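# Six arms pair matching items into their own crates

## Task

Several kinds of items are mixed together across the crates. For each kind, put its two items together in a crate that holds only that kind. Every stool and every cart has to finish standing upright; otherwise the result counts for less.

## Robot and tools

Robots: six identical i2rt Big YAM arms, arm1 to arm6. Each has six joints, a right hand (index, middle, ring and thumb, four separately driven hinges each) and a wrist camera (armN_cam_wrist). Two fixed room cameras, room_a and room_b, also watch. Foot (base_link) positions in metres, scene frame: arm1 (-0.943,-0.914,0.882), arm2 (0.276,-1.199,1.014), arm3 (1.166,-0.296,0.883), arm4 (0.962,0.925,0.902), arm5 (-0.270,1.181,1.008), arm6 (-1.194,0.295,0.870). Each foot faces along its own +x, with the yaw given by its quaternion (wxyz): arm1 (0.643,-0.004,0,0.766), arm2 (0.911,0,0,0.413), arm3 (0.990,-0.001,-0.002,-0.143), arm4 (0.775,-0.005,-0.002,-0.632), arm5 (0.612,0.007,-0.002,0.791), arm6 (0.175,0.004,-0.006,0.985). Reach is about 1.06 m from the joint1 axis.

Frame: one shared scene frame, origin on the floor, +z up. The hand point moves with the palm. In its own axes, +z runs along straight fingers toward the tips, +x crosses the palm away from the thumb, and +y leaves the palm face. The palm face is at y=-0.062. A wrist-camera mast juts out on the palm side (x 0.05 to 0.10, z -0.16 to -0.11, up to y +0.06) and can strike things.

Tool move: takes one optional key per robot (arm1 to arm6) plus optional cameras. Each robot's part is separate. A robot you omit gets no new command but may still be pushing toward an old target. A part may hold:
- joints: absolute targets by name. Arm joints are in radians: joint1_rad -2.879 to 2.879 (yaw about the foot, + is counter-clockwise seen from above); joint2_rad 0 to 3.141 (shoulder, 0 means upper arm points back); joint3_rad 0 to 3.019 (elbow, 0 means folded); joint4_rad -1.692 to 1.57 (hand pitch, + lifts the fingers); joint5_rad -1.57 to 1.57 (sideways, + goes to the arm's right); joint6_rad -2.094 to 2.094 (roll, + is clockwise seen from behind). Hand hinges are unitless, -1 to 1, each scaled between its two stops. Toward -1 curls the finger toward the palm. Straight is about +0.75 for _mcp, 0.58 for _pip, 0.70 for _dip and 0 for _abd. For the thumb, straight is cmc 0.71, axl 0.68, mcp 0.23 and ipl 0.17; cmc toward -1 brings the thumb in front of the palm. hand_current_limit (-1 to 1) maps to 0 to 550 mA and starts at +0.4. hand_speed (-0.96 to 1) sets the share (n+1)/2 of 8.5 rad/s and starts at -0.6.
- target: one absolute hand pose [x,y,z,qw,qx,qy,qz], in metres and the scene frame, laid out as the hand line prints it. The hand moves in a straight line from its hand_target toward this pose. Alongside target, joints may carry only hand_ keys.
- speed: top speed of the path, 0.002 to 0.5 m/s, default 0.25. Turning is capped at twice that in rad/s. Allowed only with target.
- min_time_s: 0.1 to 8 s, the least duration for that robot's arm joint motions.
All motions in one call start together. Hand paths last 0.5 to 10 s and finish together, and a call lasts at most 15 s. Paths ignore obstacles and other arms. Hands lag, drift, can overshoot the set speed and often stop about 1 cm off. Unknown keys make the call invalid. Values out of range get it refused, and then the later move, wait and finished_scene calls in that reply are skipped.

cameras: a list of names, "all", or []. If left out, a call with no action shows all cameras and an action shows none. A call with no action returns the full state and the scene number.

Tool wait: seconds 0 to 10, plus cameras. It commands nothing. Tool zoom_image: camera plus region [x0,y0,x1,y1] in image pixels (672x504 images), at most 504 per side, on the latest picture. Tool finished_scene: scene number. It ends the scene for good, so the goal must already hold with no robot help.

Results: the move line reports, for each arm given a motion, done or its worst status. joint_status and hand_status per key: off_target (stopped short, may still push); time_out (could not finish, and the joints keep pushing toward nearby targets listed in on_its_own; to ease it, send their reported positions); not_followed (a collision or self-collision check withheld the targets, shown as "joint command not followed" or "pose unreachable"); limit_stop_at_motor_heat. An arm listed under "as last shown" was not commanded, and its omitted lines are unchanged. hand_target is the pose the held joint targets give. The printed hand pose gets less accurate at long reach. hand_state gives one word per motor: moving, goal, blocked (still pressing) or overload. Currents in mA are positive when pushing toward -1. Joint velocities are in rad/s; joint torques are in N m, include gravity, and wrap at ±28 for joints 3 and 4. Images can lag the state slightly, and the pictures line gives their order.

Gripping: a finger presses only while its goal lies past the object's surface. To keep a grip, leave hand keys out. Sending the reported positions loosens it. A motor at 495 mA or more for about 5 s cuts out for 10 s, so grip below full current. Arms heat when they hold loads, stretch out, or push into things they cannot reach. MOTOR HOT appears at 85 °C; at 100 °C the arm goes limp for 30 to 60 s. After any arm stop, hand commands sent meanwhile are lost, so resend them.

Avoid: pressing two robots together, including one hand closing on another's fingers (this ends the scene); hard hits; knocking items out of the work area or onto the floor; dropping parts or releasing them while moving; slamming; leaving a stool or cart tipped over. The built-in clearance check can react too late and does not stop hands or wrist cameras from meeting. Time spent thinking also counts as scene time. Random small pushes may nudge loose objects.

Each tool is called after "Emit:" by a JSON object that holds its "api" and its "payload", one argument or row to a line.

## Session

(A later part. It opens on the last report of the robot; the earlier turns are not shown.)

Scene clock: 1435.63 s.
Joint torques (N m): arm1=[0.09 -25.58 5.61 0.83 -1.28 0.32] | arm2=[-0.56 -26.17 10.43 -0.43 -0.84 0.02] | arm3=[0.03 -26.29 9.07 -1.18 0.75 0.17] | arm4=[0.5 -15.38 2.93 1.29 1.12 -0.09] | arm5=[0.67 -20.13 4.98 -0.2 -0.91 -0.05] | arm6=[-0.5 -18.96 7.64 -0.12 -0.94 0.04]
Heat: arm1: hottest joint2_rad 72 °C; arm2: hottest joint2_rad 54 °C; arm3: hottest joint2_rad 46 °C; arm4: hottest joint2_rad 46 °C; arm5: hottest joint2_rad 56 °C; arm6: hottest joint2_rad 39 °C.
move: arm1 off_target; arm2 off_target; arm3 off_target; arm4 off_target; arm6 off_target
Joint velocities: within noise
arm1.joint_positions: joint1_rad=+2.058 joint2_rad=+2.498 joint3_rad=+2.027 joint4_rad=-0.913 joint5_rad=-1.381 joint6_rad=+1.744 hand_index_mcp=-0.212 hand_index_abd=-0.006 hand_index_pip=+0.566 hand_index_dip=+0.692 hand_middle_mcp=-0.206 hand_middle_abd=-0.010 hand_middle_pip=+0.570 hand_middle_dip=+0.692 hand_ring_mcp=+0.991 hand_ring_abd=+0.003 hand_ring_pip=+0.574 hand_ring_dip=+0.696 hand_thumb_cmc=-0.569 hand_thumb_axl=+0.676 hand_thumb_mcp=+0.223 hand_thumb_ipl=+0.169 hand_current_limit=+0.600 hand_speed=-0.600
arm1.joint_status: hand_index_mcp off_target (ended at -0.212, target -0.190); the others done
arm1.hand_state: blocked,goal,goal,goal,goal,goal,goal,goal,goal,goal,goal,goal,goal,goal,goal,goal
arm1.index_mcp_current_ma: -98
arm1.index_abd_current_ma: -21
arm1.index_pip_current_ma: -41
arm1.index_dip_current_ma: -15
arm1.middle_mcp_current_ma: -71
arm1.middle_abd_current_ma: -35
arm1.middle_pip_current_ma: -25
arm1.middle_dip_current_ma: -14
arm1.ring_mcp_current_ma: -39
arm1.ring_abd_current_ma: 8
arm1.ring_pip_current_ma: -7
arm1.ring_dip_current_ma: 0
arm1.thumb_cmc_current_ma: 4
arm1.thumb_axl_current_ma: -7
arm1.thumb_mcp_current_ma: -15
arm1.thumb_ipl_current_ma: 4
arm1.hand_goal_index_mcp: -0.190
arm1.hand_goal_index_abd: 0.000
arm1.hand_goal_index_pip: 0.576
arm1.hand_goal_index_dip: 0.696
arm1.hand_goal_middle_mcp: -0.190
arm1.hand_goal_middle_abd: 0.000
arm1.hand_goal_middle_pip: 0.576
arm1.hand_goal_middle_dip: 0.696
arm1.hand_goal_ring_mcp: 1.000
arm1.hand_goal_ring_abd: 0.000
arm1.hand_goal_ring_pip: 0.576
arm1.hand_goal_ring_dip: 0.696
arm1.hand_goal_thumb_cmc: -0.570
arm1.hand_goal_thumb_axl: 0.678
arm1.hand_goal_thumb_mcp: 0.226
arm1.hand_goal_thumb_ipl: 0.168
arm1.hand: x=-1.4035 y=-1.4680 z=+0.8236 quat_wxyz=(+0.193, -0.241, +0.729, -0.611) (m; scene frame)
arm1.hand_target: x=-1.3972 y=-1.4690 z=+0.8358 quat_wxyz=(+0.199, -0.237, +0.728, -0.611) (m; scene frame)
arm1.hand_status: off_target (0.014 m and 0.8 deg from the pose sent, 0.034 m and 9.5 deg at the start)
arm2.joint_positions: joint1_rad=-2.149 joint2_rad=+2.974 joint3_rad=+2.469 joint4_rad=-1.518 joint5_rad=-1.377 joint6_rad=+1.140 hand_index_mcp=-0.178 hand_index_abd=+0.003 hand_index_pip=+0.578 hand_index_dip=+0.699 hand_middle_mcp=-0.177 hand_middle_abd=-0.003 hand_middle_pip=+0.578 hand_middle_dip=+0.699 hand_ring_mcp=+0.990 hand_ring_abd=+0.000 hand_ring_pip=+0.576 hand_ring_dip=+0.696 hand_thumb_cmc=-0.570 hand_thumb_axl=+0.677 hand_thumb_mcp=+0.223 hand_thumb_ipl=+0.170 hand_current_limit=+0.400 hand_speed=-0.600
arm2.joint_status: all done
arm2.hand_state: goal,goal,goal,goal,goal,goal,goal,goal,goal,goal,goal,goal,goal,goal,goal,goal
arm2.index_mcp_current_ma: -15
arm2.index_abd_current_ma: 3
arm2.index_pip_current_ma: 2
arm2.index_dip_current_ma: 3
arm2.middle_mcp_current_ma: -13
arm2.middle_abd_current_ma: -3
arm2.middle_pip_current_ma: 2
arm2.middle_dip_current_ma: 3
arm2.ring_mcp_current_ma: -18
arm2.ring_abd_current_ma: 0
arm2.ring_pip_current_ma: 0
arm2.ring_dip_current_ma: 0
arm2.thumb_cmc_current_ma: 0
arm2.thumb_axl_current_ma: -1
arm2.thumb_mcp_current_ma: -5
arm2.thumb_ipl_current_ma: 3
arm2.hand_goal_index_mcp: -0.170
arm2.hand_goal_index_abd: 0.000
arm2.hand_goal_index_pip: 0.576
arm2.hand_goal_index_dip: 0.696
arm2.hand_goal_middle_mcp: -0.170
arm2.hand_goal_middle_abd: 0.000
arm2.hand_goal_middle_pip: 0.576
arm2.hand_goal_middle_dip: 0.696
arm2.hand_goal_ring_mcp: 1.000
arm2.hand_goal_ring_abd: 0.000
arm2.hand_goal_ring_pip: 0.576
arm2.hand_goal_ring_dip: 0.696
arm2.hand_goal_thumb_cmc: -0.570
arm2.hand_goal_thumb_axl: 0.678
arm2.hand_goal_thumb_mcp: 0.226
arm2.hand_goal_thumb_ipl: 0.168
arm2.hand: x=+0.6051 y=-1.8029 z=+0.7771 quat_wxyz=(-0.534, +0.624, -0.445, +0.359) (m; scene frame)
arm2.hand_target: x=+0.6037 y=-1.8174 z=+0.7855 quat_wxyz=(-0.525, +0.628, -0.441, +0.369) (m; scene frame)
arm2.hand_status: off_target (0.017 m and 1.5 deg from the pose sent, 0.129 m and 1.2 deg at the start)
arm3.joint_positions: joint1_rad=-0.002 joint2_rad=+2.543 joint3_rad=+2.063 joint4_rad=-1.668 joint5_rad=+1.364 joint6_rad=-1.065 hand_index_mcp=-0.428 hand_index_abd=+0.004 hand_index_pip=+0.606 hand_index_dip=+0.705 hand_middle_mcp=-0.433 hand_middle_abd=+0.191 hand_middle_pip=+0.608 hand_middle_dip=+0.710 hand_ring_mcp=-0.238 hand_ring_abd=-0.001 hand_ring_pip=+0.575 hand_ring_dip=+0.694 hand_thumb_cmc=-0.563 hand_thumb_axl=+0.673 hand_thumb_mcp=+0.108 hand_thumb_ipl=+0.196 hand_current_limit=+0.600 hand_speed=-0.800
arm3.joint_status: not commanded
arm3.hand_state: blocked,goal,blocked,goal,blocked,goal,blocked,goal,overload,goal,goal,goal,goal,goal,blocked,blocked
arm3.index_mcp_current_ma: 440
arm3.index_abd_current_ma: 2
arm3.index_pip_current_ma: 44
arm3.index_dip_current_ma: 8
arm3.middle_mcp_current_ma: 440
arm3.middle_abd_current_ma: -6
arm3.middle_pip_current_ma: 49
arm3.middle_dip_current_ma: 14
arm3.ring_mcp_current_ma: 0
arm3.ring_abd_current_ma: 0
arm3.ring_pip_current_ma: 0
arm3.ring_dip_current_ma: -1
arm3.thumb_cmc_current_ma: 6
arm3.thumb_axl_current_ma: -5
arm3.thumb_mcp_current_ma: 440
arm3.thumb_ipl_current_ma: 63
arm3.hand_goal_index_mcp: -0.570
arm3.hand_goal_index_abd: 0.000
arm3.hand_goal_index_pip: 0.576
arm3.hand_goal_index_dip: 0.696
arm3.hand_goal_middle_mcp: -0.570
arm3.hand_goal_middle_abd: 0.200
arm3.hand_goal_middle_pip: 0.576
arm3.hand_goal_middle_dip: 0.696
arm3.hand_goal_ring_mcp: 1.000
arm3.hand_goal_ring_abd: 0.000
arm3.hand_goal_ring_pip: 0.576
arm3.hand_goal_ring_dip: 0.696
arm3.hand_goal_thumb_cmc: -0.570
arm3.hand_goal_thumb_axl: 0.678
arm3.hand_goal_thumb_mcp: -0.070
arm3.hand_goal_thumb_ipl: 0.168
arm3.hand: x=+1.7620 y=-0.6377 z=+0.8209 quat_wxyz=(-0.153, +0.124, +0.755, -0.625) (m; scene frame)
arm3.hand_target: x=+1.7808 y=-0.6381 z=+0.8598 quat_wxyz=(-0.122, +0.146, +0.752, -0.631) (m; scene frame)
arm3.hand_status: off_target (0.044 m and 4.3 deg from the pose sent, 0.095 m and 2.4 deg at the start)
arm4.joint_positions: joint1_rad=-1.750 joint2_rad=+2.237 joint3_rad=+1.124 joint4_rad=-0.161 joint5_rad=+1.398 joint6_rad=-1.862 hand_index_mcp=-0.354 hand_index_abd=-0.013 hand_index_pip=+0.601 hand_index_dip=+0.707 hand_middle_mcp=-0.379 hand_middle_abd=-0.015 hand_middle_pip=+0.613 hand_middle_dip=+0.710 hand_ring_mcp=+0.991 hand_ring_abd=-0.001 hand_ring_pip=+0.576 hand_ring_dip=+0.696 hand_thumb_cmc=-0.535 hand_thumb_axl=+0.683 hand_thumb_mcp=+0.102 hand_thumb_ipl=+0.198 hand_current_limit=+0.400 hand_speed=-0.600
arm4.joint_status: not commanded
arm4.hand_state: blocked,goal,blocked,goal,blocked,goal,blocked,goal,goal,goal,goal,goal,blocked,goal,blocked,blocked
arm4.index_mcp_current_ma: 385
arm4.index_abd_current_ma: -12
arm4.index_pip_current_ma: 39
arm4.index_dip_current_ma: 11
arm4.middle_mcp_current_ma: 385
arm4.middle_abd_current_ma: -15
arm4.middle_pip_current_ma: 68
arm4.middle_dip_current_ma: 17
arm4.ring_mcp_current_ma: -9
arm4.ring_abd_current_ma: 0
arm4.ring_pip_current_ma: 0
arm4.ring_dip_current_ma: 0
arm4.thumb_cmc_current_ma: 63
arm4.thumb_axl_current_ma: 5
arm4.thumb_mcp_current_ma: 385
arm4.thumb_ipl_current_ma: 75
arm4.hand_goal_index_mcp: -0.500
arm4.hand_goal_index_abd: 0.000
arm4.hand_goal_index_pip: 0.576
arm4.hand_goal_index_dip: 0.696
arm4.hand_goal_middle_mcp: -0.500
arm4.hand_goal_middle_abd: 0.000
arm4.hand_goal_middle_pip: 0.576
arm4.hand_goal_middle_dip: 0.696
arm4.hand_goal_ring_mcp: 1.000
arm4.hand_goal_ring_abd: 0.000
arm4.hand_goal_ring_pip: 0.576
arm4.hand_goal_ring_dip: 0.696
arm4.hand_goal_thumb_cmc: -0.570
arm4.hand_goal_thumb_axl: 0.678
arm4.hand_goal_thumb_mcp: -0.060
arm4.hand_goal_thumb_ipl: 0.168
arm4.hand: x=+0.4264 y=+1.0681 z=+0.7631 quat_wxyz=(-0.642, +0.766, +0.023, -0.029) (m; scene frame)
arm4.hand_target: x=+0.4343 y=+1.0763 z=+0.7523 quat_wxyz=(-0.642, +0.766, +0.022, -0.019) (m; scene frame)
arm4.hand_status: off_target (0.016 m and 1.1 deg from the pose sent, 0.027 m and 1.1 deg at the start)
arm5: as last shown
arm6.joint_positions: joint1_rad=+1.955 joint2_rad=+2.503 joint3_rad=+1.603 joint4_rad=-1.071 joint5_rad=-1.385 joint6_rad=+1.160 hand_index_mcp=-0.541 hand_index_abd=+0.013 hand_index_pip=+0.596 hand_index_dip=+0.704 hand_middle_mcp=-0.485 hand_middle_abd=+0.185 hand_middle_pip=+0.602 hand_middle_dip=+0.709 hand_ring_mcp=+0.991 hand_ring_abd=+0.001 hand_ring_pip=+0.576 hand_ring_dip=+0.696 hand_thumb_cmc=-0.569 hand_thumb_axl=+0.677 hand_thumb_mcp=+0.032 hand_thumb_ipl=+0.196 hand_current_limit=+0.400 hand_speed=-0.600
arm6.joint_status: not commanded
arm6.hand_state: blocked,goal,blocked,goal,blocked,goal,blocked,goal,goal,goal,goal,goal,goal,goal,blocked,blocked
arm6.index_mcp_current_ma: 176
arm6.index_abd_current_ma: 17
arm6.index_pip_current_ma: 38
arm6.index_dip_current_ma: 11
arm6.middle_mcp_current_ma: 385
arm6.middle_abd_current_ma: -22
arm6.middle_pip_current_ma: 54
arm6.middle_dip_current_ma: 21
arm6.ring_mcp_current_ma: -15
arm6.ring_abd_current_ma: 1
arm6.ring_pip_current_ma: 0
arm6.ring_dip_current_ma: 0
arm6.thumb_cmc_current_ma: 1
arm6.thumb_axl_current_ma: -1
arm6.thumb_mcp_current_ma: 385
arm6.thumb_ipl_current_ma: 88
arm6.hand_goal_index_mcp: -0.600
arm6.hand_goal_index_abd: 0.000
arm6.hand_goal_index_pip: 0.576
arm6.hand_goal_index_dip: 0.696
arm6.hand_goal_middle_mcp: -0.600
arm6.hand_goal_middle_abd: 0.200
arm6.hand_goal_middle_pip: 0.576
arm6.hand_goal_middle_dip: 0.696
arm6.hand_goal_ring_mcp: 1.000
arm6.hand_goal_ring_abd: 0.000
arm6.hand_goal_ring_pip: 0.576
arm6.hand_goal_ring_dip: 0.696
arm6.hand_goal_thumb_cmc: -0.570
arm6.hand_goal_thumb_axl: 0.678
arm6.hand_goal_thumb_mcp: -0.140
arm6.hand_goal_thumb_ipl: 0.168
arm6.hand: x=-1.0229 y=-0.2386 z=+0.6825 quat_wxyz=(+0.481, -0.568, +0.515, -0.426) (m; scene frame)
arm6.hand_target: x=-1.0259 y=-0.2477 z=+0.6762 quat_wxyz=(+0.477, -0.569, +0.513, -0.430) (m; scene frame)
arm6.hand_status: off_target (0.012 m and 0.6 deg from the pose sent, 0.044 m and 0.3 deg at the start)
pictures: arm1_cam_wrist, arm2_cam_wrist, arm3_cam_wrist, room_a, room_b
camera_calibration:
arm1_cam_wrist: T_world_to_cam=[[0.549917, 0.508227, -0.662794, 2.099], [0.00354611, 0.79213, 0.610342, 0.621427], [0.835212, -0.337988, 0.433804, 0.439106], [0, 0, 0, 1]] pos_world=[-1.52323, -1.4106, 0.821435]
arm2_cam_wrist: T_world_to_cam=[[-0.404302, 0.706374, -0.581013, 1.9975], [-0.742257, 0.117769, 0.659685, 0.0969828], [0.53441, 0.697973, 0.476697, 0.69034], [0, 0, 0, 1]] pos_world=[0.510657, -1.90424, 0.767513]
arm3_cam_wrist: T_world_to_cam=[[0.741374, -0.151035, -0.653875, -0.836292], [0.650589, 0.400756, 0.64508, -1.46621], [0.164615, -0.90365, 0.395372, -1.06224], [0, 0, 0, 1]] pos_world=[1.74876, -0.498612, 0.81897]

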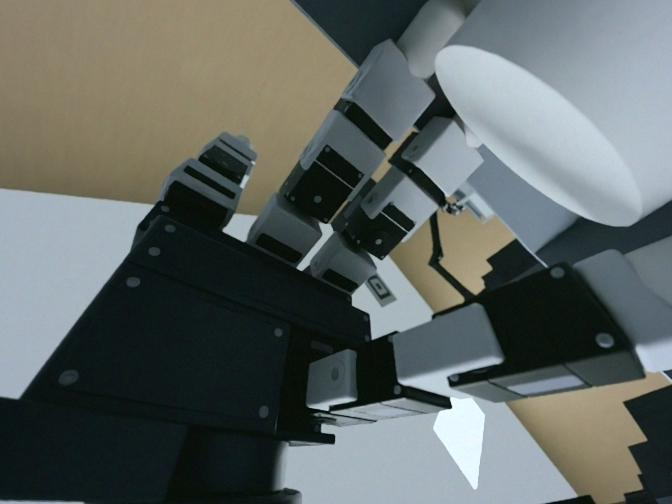

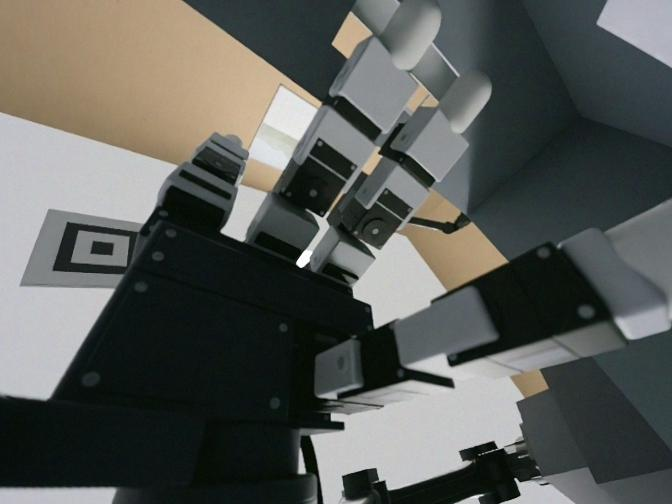

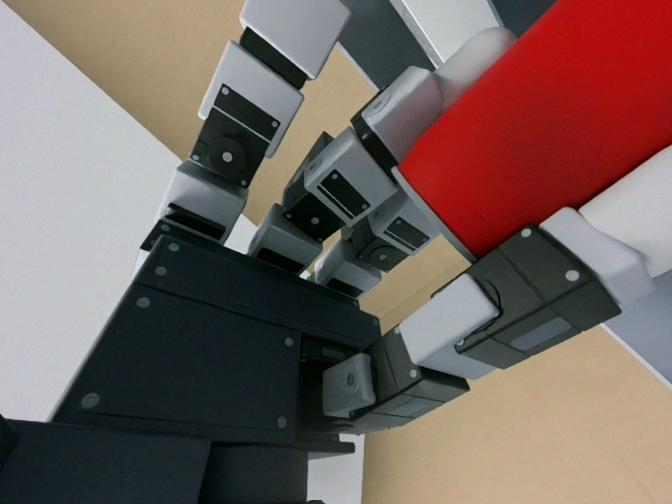

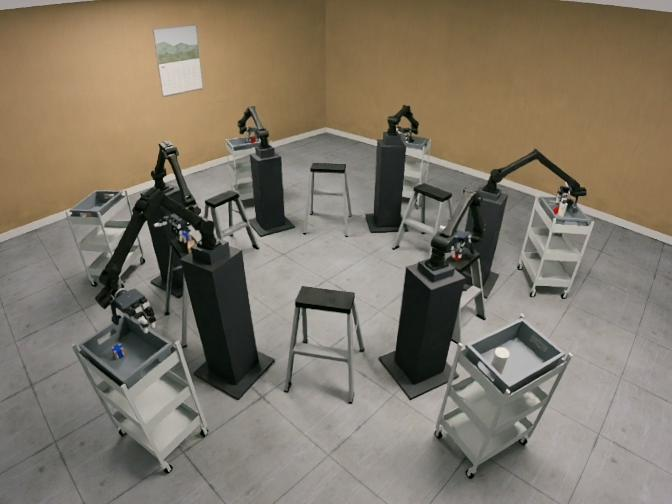

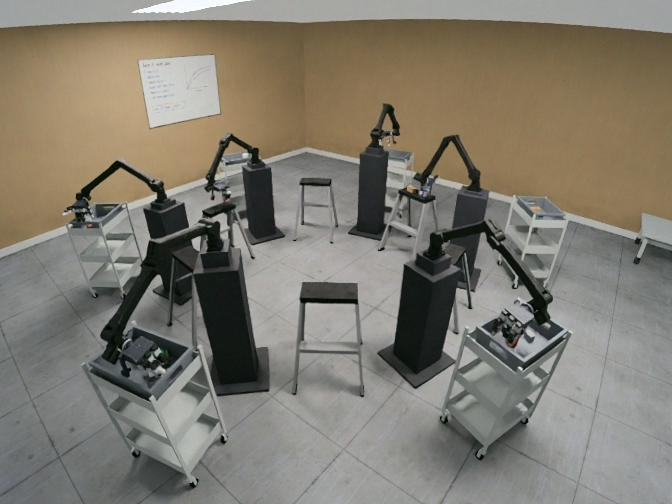

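Emit:
{"api": "move", "payload": {
  "arm1": {"target":[-1.397,-1.469,0.804,0.1986,-0.2367,0.7286,-0.6113],"speed":0.06,"joints":{"hand_index_mcp":-0.225,"hand_middle_mcp":-0.225}},
  "arm2": {"target":[0.6037,-1.8174,0.93,-0.5265,0.6275,-0.4394,0.3681],"speed":0.2,"joints":{"hand_index_mcp":1.0,"hand_middle_mcp":1.0,"hand_thumb_cmc":0.7}},
  "arm3": {"joints":{"joint2_rad":2.32},"min_time_s":2.5},
  "arm4": {"target":[0.434,1.0765,0.743,-0.6433,0.7667,0.0226,-0.0189],"speed":0.05},
  "arm6": {"target":[-1.0258,-0.258,0.655,0.4777,-0.5693,0.5126,-0.4301],"speed":0.06},
  "cameras": ["arm1_cam_wrist","arm3_cam_wrist","room_a","room_b"]
}}

Emit:
{"api": "move", "payload": {
  "arm2": {"joints":{"joint1_rad":-1.69,"joint2_rad":2.04,"joint3_rad":1.16,"joint4_rad":0.096,"joint5_rad":0,"joint6_rad":0.62},"min_time_s":3},
  "cameras": ["arm2_cam_wrist","room_a","room_b"]
}}

Emit:
{"api": "zoom_image", "payload": {
  "camera": "arm2_cam_wrist",
  "region": [330, 90, 650, 410]
}}

Emit:
{"api": "zoom_image", "payload": {
  "camera": "room_b",
  "region": [180, 150, 280, 250]
}}

Scene clock: 1553.17 s.
Joint torques (N m): arm1=[0.03 -22.24 5.81 1.24 -0.91 0.07] | arm2=[0.44 -25.88 7.53 -0.47 -0.9 -0.04] | arm3=[0.32 -25.99 9.98 -0.69 0.86 0.25] | arm4=[0.26 -14.86 3.37 1.28 1.14 -0.08] | arm5=[0.67 -20.19 4.98 -0.2 -0.91 -0.05] | arm6=[-0.62 -19.49 7.68 -0.25 -0.95 0.04]
Heat: arm1: hottest joint2_rad 62 °C; arm2: hottest joint2_rad 64 °C; arm3: hottest joint2_rad 55 °C; arm4: hottest joint2_rad 45 °C; arm5: hottest joint2_rad 57 °C; arm6: hottest joint2_rad 40 °C.
move: arm1 off_target; arm2 off_target; arm3 done; arm4 off_target; arm6 off_target
Joint velocities: within noise
arm1.joint_positions: joint1_rad=+2.058 joint2_rad=+2.498 joint3_rad=+2.021 joint4_rad=-0.876 joint5_rad=-1.390 joint6_rad=+1.770 hand_index_mcp=-0.230 hand_index_abd=-0.001 hand_index_pip=+0.571 hand_index_dip=+0.693 hand_middle_mcp=-0.225 hand_middle_abd=+0.003 hand_middle_pip=+0.577 hand_middle_dip=+0.693 hand_ring_mcp=+0.991 hand_ring_abd=+0.003 hand_ring_pip=+0.574 hand_ring_dip=+0.696 hand_thumb_cmc=-0.569 hand_thumb_axl=+0.676 hand_thumb_mcp=+0.223 hand_thumb_ipl=+0.169 hand_current_limit=+0.600 hand_speed=-0.600
arm1.joint_status: all done
arm1.hand_state: goal,goal,goal,goal,goal,goal,goal,goal,goal,goal,goal,goal,goal,goal,goal,goal
arm1.index_mcp_current_ma: -26
arm1.index_abd_current_ma: -4
arm1.index_pip_current_ma: -18
arm1.index_dip_current_ma: -12
arm1.middle_mcp_current_ma: -2
arm1.middle_abd_current_ma: 9
arm1.middle_pip_current_ma: 3
arm1.middle_dip_current_ma: -11
arm1.ring_mcp_current_ma: -39
arm1.ring_abd_current_ma: 8
arm1.ring_pip_current_ma: -7
arm1.ring_dip_current_ma: 0
arm1.thumb_cmc_current_ma: 4
arm1.thumb_axl_current_ma: -7
arm1.thumb_mcp_current_ma: -15
arm1.thumb_ipl_current_ma: 4
arm1.hand_goal_index_mcp: -0.224
arm1.hand_goal_index_abd: 0.000
arm1.hand_goal_index_pip: 0.576
arm1.hand_goal_index_dip: 0.696
arm1.hand_goal_middle_mcp: -0.224
arm1.hand_goal_middle_abd: 0.000
arm1.hand_goal_middle_pip: 0.576
arm1.hand_goal_middle_dip: 0.696
arm1.hand_goal_ring_mcp: 1.000
arm1.hand_goal_ring_abd: 0.000
arm1.hand_goal_ring_pip: 0.576
arm1.hand_goal_ring_dip: 0.696
arm1.hand_goal_thumb_cmc: -0.570
arm1.hand_goal_thumb_axl: 0.678
arm1.hand_goal_thumb_mcp: 0.226
arm1.hand_goal_thumb_ipl: 0.168
arm1.hand: x=-1.4050 y=-1.4705 z=+0.8236 quat_wxyz=(+0.190, -0.241, +0.725, -0.616) (m; scene frame)
arm1.hand_target: x=-1.3969 y=-1.4687 z=+0.8045 quat_wxyz=(+0.199, -0.237, +0.728, -0.611) (m; scene frame)
arm1.hand_status: off_target (0.021 m and 1.3 deg from the pose sent, 0.021 m and 0.8 deg at the start)
arm2.joint_positions: joint1_rad=-2.161 joint2_rad=+2.687 joint3_rad=+2.332 joint4_rad=-1.637 joint5_rad=-1.378 joint6_rad=+1.132 hand_index_mcp=+0.978 hand_index_abd=-0.002 hand_index_pip=+0.570 hand_index_dip=+0.693 hand_middle_mcp=+0.982 hand_middle_abd=-0.003 hand_middle_pip=+0.570 hand_middle_dip=+0.693 hand_ring_mcp=+0.990 hand_ring_abd=+0.000 hand_ring_pip=+0.576 hand_ring_dip=+0.696 hand_thumb_cmc=+0.680 hand_thumb_axl=+0.677 hand_thumb_mcp=+0.223 hand_thumb_ipl=+0.170 hand_current_limit=+0.400 hand_speed=-0.600
arm2.joint_status: hand_index_mcp off_target (ended at +0.978, target +1.000); the others done
arm2.hand_state: blocked,goal,goal,goal,goal,goal,goal,goal,goal,goal,goal,goal,goal,goal,goal,goal
arm2.index_mcp_current_ma: -54
arm2.index_abd_current_ma: -2
arm2.index_pip_current_ma: -10
arm2.index_dip_current_ma: -5
arm2.middle_mcp_current_ma: -43
arm2.middle_abd_current_ma: -3
arm2.middle_pip_current_ma: -9
arm2.middle_dip_current_ma: -4
arm2.ring_mcp_current_ma: -19
arm2.ring_abd_current_ma: 0
arm2.ring_pip_current_ma: 0
arm2.ring_dip_current_ma: 0
arm2.thumb_cmc_current_ma: -44
arm2.thumb_axl_current_ma: -1
arm2.thumb_mcp_current_ma: -4
arm2.thumb_ipl_current_ma: 3
arm2.hand_goal_index_mcp: 1.000
arm2.hand_goal_index_abd: 0.000
arm2.hand_goal_index_pip: 0.576
arm2.hand_goal_index_dip: 0.696
arm2.hand_goal_middle_mcp: 1.000
arm2.hand_goal_middle_abd: 0.000
arm2.hand_goal_middle_pip: 0.576
arm2.hand_goal_middle_dip: 0.696
arm2.hand_goal_ring_mcp: 1.000
arm2.hand_goal_ring_abd: 0.000
arm2.hand_goal_ring_pip: 0.576
arm2.hand_goal_ring_dip: 0.696
arm2.hand_goal_thumb_cmc: 0.700
arm2.hand_goal_thumb_axl: 0.678
arm2.hand_goal_thumb_mcp: 0.226
arm2.hand_goal_thumb_ipl: 0.168
arm2.hand: x=+0.6018 y=-1.8216 z=+0.9357 quat_wxyz=(-0.523, +0.628, -0.439, +0.373) (m; scene frame)
arm2.hand_target: x=+0.6037 y=-1.8174 z=+0.9301 quat_wxyz=(-0.527, +0.628, -0.440, +0.368) (m; scene frame)
arm2.hand_status: done (0.007 m and 0.7 deg from the pose sent, 0.154 m and 1.5 deg at the start)
arm3.joint_positions: joint1_rad=-0.002 joint2_rad=+2.362 joint3_rad=+2.063 joint4_rad=-1.671 joint5_rad=+1.364 joint6_rad=-1.065 hand_index_mcp=-0.429 hand_index_abd=+0.004 hand_index_pip=+0.606 hand_index_dip=+0.705 hand_middle_mcp=-0.433 hand_middle_abd=+0.191 hand_middle_pip=+0.608 hand_middle_dip=+0.710 hand_ring_mcp=-0.238 hand_ring_abd=-0.001 hand_ring_pip=+0.575 hand_ring_dip=+0.694 hand_thumb_cmc=-0.563 hand_thumb_axl=+0.672 hand_thumb_mcp=+0.108 hand_thumb_ipl=+0.196 hand_current_limit=+0.600 hand_speed=-0.800
arm3.joint_status: all done
arm3.hand_state: blocked,goal,blocked,goal,blocked,goal,blocked,goal,overload,goal,goal,goal,goal,goal,blocked,blocked
arm3.index_mcp_current_ma: 440
arm3.index_abd_current_ma: 2
arm3.index_pip_current_ma: 44
arm3.index_dip_current_ma: 8
arm3.middle_mcp_current_ma: 440
arm3.middle_abd_current_ma: -6
arm3.middle_pip_current_ma: 49
arm3.middle_dip_current_ma: 14
arm3.ring_mcp_current_ma: 0
arm3.ring_abd_current_ma: 0
arm3.ring_pip_current_ma: 0
arm3.ring_dip_current_ma: -1
arm3.thumb_cmc_current_ma: 5
arm3.thumb_axl_current_ma: -5
arm3.thumb_mcp_current_ma: 440
arm3.thumb_ipl_current_ma: 63
arm3.hand_goal_index_mcp: -0.570
arm3.hand_goal_index_abd: 0.000
arm3.hand_goal_index_pip: 0.576
arm3.hand_goal_index_dip: 0.696
arm3.hand_goal_middle_mcp: -0.570
arm3.hand_goal_middle_abd: 0.200
arm3.hand_goal_middle_pip: 0.576
arm3.hand_goal_middle_dip: 0.696
arm3.hand_goal_ring_mcp: 1.000
arm3.hand_goal_ring_abd: 0.000
arm3.hand_goal_ring_pip: 0.576
arm3.hand_goal_ring_dip: 0.696
arm3.hand_goal_thumb_cmc: -0.570
arm3.hand_goal_thumb_axl: 0.678
arm3.hand_goal_thumb_mcp: -0.070
arm3.hand_goal_thumb_ipl: 0.168
arm3.hand: x=+1.7846 y=-0.6443 z=+0.9404 quat_wxyz=(-0.085, +0.181, +0.749, -0.631) (m; scene frame)
arm3.hand_target: x=+1.7970 y=-0.6426 z=+0.9814 quat_wxyz=(-0.053, +0.203, +0.744, -0.634) (m; scene frame)
arm3.hand_status: not commanded
arm4.joint_positions: joint1_rad=-1.750 joint2_rad=+2.248 joint3_rad=+1.124 joint4_rad=-0.146 joint5_rad=+1.398 joint6_rad=-1.866 hand_index_mcp=-0.354 hand_index_abd=-0.013 hand_index_pip=+0.601 hand_index_dip=+0.708 hand_middle_mcp=-0.379 hand_middle_abd=-0.016 hand_middle_pip=+0.614 hand_middle_dip=+0.711 hand_ring_mcp=+0.991 hand_ring_abd=-0.001 hand_ring_pip=+0.576 hand_ring_dip=+0.696 hand_thumb_cmc=-0.535 hand_thumb_axl=+0.683 hand_thumb_mcp=+0.102 hand_thumb_ipl=+0.198 hand_current_limit=+0.400 hand_speed=-0.600
arm4.joint_status: not commanded
arm4.hand_state: blocked,goal,blocked,goal,blocked,goal,blocked,goal,goal,goal,goal,goal,blocked,goal,blocked,blocked
arm4.index_mcp_current_ma: 385
arm4.index_abd_current_ma: -13
arm4.index_pip_current_ma: 39
arm4.index_dip_current_ma: 13
arm4.middle_mcp_current_ma: 385
arm4.middle_abd_current_ma: -16
arm4.middle_pip_current_ma: 69
arm4.middle_dip_current_ma: 18
arm4.ring_mcp_current_ma: -9
arm4.ring_abd_current_ma: 0
arm4.ring_pip_current_ma: 0
arm4.ring_dip_current_ma: 0
arm4.thumb_cmc_current_ma: 63
arm4.thumb_axl_current_ma: 5
arm4.thumb_mcp_current_ma: 385
arm4.thumb_ipl_current_ma: 75
arm4.hand_goal_index_mcp: -0.500
arm4.hand_goal_index_abd: 0.000
arm4.hand_goal_index_pip: 0.576
arm4.hand_goal_index_dip: 0.696
arm4.hand_goal_middle_mcp: -0.500
arm4.hand_goal_middle_abd: 0.000
arm4.hand_goal_middle_pip: 0.576
arm4.hand_goal_middle_dip: 0.696
arm4.hand_goal_ring_mcp: 1.000
arm4.hand_goal_ring_abd: 0.000
arm4.hand_goal_ring_pip: 0.576
arm4.hand_goal_ring_dip: 0.696
arm4.hand_goal_thumb_cmc: -0.570
arm4.hand_goal_thumb_axl: 0.678
arm4.hand_goal_thumb_mcp: -0.060
arm4.hand_goal_thumb_ipl: 0.168
arm4.hand: x=+0.4271 y=+1.0681 z=+0.7578 quat_wxyz=(-0.642, +0.766, +0.023, -0.029) (m; scene frame)
arm4.hand_target: x=+0.4345 y=+1.0762 z=+0.7434 quat_wxyz=(-0.642, +0.766, +0.022, -0.019) (m; scene frame)
arm4.hand_status: off_target (0.018 m and 1.1 deg from the pose sent, 0.023 m and 1.1 deg at the start)
arm5: as last shown
arm6.joint_positions: joint1_rad=+1.955 joint2_rad=+2.565 joint3_rad=+1.667 joint4_rad=-1.071 joint5_rad=-1.385 joint6_rad=+1.160 hand_index_mcp=-0.541 hand_index_abd=+0.013 hand_index_pip=+0.596 hand_index_dip=+0.704 hand_middle_mcp=-0.485 hand_middle_abd=+0.185 hand_middle_pip=+0.602 hand_middle_dip=+0.709 hand_ring_mcp=+0.991 hand_ring_abd=+0.001 hand_ring_pip=+0.576 hand_ring_dip=+0.696 hand_thumb_cmc=-0.569 hand_thumb_axl=+0.677 hand_thumb_mcp=+0.032 hand_thumb_ipl=+0.196 hand_current_limit=+0.400 hand_speed=-0.600
arm6.joint_status: not commanded
arm6.hand_state: blocked,goal,blocked,goal,blocked,goal,blocked,goal,goal,goal,goal,goal,goal,goal,blocked,blocked
arm6.index_mcp_current_ma: 176
arm6.index_abd_current_ma: 17
arm6.index_pip_current_ma: 38
arm6.index_dip_current_ma: 11
arm6.middle_mcp_current_ma: 385
arm6.middle_abd_current_ma: -22
arm6.middle_pip_current_ma: 54
arm6.middle_dip_current_ma: 21
arm6.ring_mcp_current_ma: -15
arm6.ring_abd_current_ma: 1
arm6.ring_pip_current_ma: 0
arm6.ring_dip_current_ma: 0
arm6.thumb_cmc_current_ma: 1
arm6.thumb_axl_current_ma: -1
arm6.thumb_mcp_current_ma: 385
arm6.thumb_ipl_current_ma: 88
arm6.hand_goal_index_mcp: -0.600
arm6.hand_goal_index_abd: 0.000
arm6.hand_goal_index_pip: 0.576
arm6.hand_goal_index_dip: 0.696
arm6.hand_goal_middle_mcp: -0.600
arm6.hand_goal_middle_abd: 0.200
arm6.hand_goal_middle_pip: 0.576
arm6.hand_goal_middle_dip: 0.696
arm6.hand_goal_ring_mcp: 1.000
arm6.hand_goal_ring_abd: 0.000
arm6.hand_goal_ring_pip: 0.576
arm6.hand_goal_ring_dip: 0.696
arm6.hand_goal_thumb_cmc: -0.570
arm6.hand_goal_thumb_axl: 0.678
arm6.hand_goal_thumb_mcp: -0.140
arm6.hand_goal_thumb_ipl: 0.168
arm6.hand: x=-1.0227 y=-0.2493 z=+0.6613 quat_wxyz=(+0.480, -0.568, +0.514, -0.427) (m; scene frame)
arm6.hand_target: x=-1.0259 y=-0.2576 z=+0.6551 quat_wxyz=(+0.477, -0.569, +0.513, -0.430) (m; scene frame)
arm6.hand_status: off_target (0.011 m and 0.5 deg from the pose sent, 0.034 m and 0.6 deg at the start)
pictures: arm1_cam_wrist, arm3_cam_wrist, room_a, room_b
camera_calibration:
arm1_cam_wrist: T_world_to_cam=[[0.551162, 0.498554, -0.669077, 2.09377], [0.00589435, 0.799522, 0.600608, 0.645659], [0.834377, -0.334976, 0.437727, 0.439395], [0, 0, 0, 1]] pos_world=[-1.52443, -1.41289, 0.82077]
arm3_cam_wrist: T_world_to_cam=[[0.840668, -0.180327, -0.510646, -1.10666], [0.533714, 0.435715, 0.724777, -1.39919], [0.091799, -0.881836, 0.462535, -1.03831], [0, 0, 0, 1]] pos_world=[1.77242, -0.50553, 0.929244]

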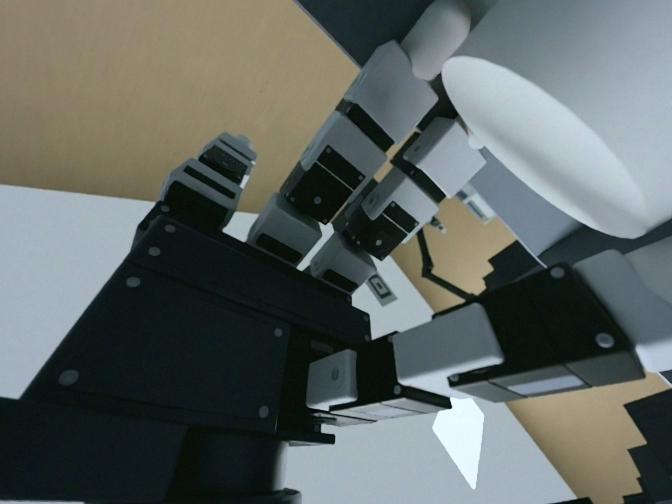

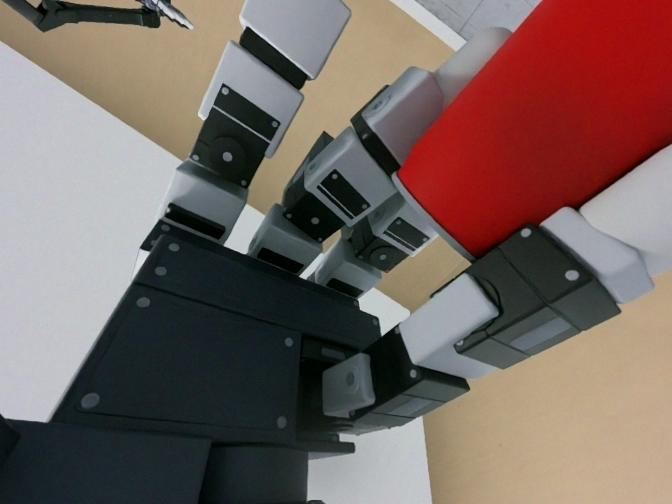

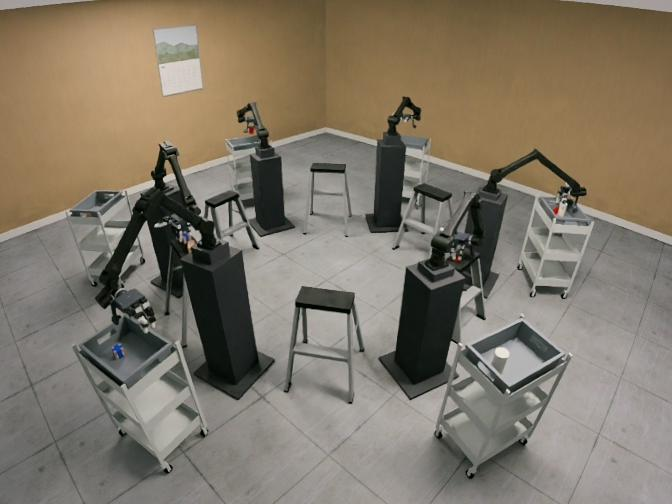

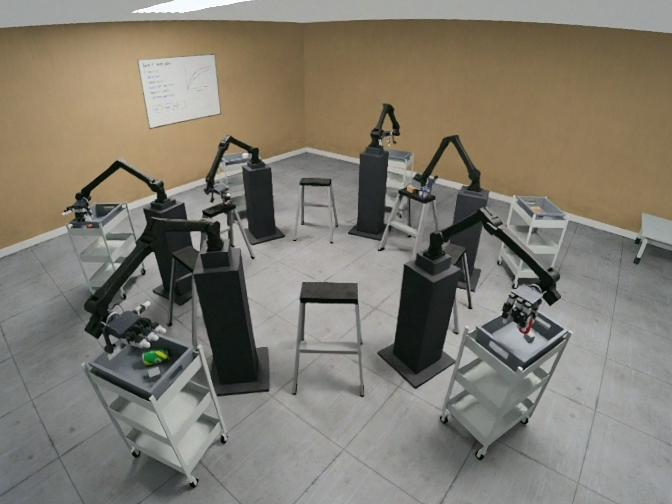

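Scene clock: 1556.67 s.
Joint torques (N m): arm1=[0.03 -22.3 5.83 1.26 -0.91 0.08] | arm2=[0.21 -21.19 6.71 2.47 0.09 -0.17] | arm3=[-0.09 -26.23 10.04 -0.83 0.84 0.27] | arm4=[0.67 -14.62 3.37 1.22 1.12 -0.08] | arm5=[0.67 -20.13 5 -0.21 -0.91 -0.06] | arm6=[-0.5 -19.55 7.68 -0.27 -0.94 0.03]
Heat: arm1: hottest joint2_rad 62 °C; arm2: hottest joint2_rad 63 °C; arm3: hottest joint2_rad 54 °C; arm4: hottest joint2_rad 46 °C; arm5: hottest joint2_rad 57 °C; arm6: hottest joint2_rad 40 °C.
move: arm2 done
Joint velocities: within noise
arm1, arm3, arm4, arm5, arm6: as last shown
arm2.joint_positions: joint1_rad=-1.692 joint2_rad=+2.060 joint3_rad=+1.160 joint4_rad=+0.079 joint5_rad=-0.002 joint6_rad=+0.629 hand_index_mcp=+0.999 hand_index_abd=+0.000 hand_index_pip=+0.574 hand_index_dip=+0.693 hand_middle_mcp=+0.999 hand_middle_abd=+0.000 hand_middle_pip=+0.574 hand_middle_dip=+0.693 hand_ring_mcp=+0.999 hand_ring_abd=+0.000 hand_ring_pip=+0.576 hand_ring_dip=+0.696 hand_thumb_cmc=+0.702 hand_thumb_axl=+0.677 hand_thumb_mcp=+0.223 hand_thumb_ipl=+0.169 hand_current_limit=+0.400 hand_speed=-0.600
arm2.joint_status: all done
arm2.hand_state: goal,goal,goal,goal,goal,goal,goal,goal,goal,goal,goal,goal,goal,goal,goal,goal
arm2.index_mcp_current_ma: -1
arm2.index_abd_current_ma: 0
arm2.index_pip_current_ma: -3
arm2.index_dip_current_ma: -3
arm2.middle_mcp_current_ma: -1
arm2.middle_abd_current_ma: 0
arm2.middle_pip_current_ma: -2
arm2.middle_dip_current_ma: -3
arm2.ring_mcp_current_ma: -1
arm2.ring_abd_current_ma: 0
arm2.ring_pip_current_ma: 0
arm2.ring_dip_current_ma: 0
arm2.thumb_cmc_current_ma: 3
arm2.thumb_axl_current_ma: -1
arm2.thumb_mcp_current_ma: -4
arm2.thumb_ipl_current_ma: 1
arm2.hand_goal_index_mcp: 1.000
arm2.hand_goal_index_abd: 0.000
arm2.hand_goal_index_pip: 0.576
arm2.hand_goal_index_dip: 0.696
arm2.hand_goal_middle_mcp: 1.000
arm2.hand_goal_middle_abd: 0.000
arm2.hand_goal_middle_pip: 0.576
arm2.hand_goal_middle_dip: 0.696
arm2.hand_goal_ring_mcp: 1.000
arm2.hand_goal_ring_abd: 0.000
arm2.hand_goal_ring_pip: 0.576
arm2.hand_goal_ring_dip: 0.696
arm2.hand_goal_thumb_cmc: 0.700
arm2.hand_goal_thumb_axl: 0.678
arm2.hand_goal_thumb_mcp: 0.226
arm2.hand_goal_thumb_ipl: 0.168
arm2.on_its_own: hand_index_mcp moved +0.021 to your old target +1.000
arm2.hand: x=+0.6970 y=-1.7708 z=+1.0045 quat_wxyz=(+0.284, +0.929, +0.048, +0.231) (m; scene frame)
arm2.hand_target: x=+0.7016 y=-1.7740 z=+1.0225 quat_wxyz=(+0.299, +0.922, +0.052, +0.240) (m; scene frame)
arm2.hand_status: not commanded
pictures: arm2_cam_wrist, room_a, room_b
camera_calibration:
arm2_cam_wrist: T_world_to_cam=[[-0.737803, -0.673598, 0.0437259, -0.694595], [-0.666606, 0.737274, 0.109831, 1.60803], [-0.10622, 0.0518854, -0.992988, 1.28917], [0, 0, 0, 1]] pos_world=[0.696381, -1.72032, 1.13389]

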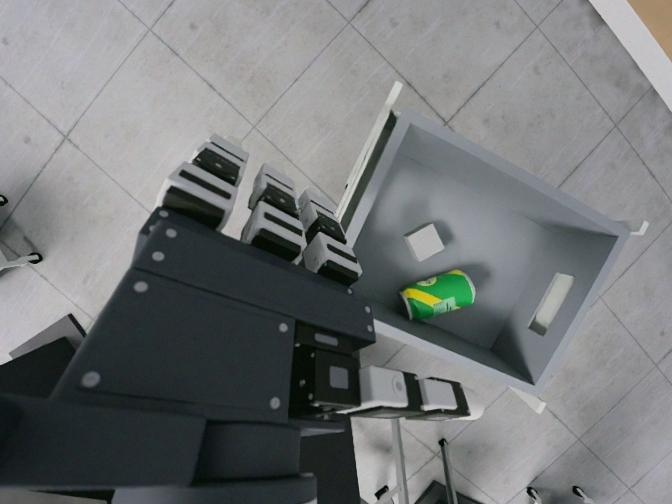

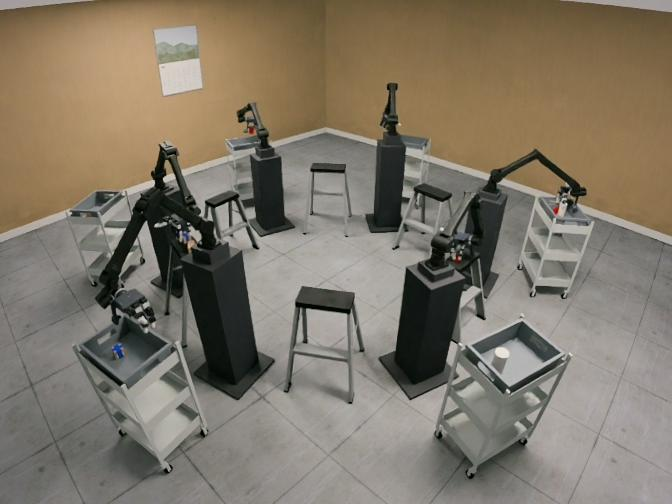

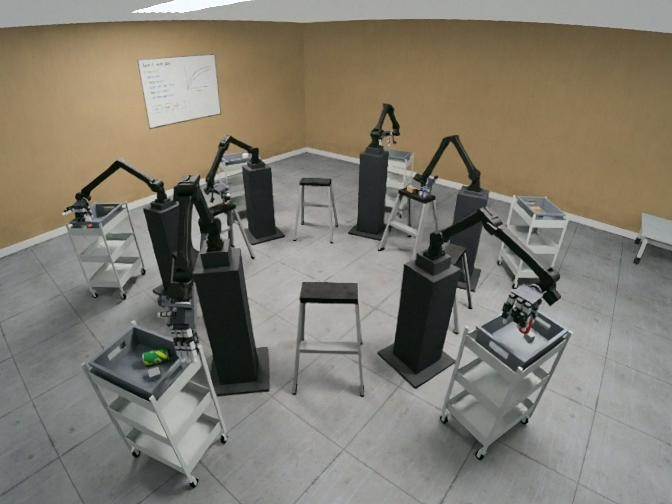

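Scaled by 1.575.

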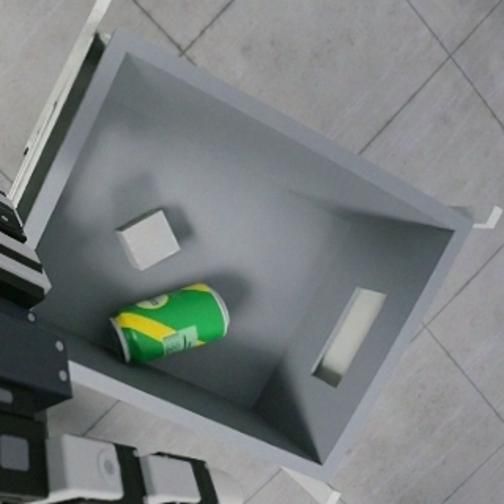

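Scaled by 5.040.

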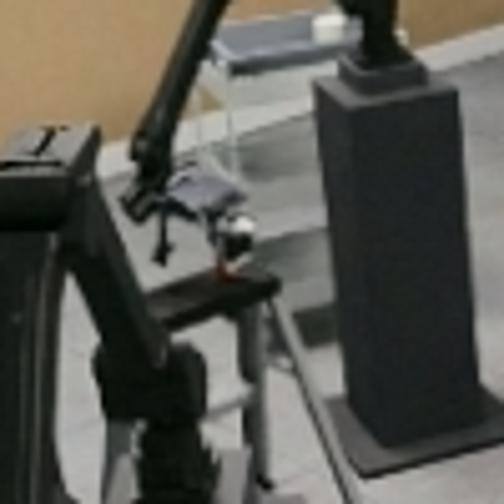

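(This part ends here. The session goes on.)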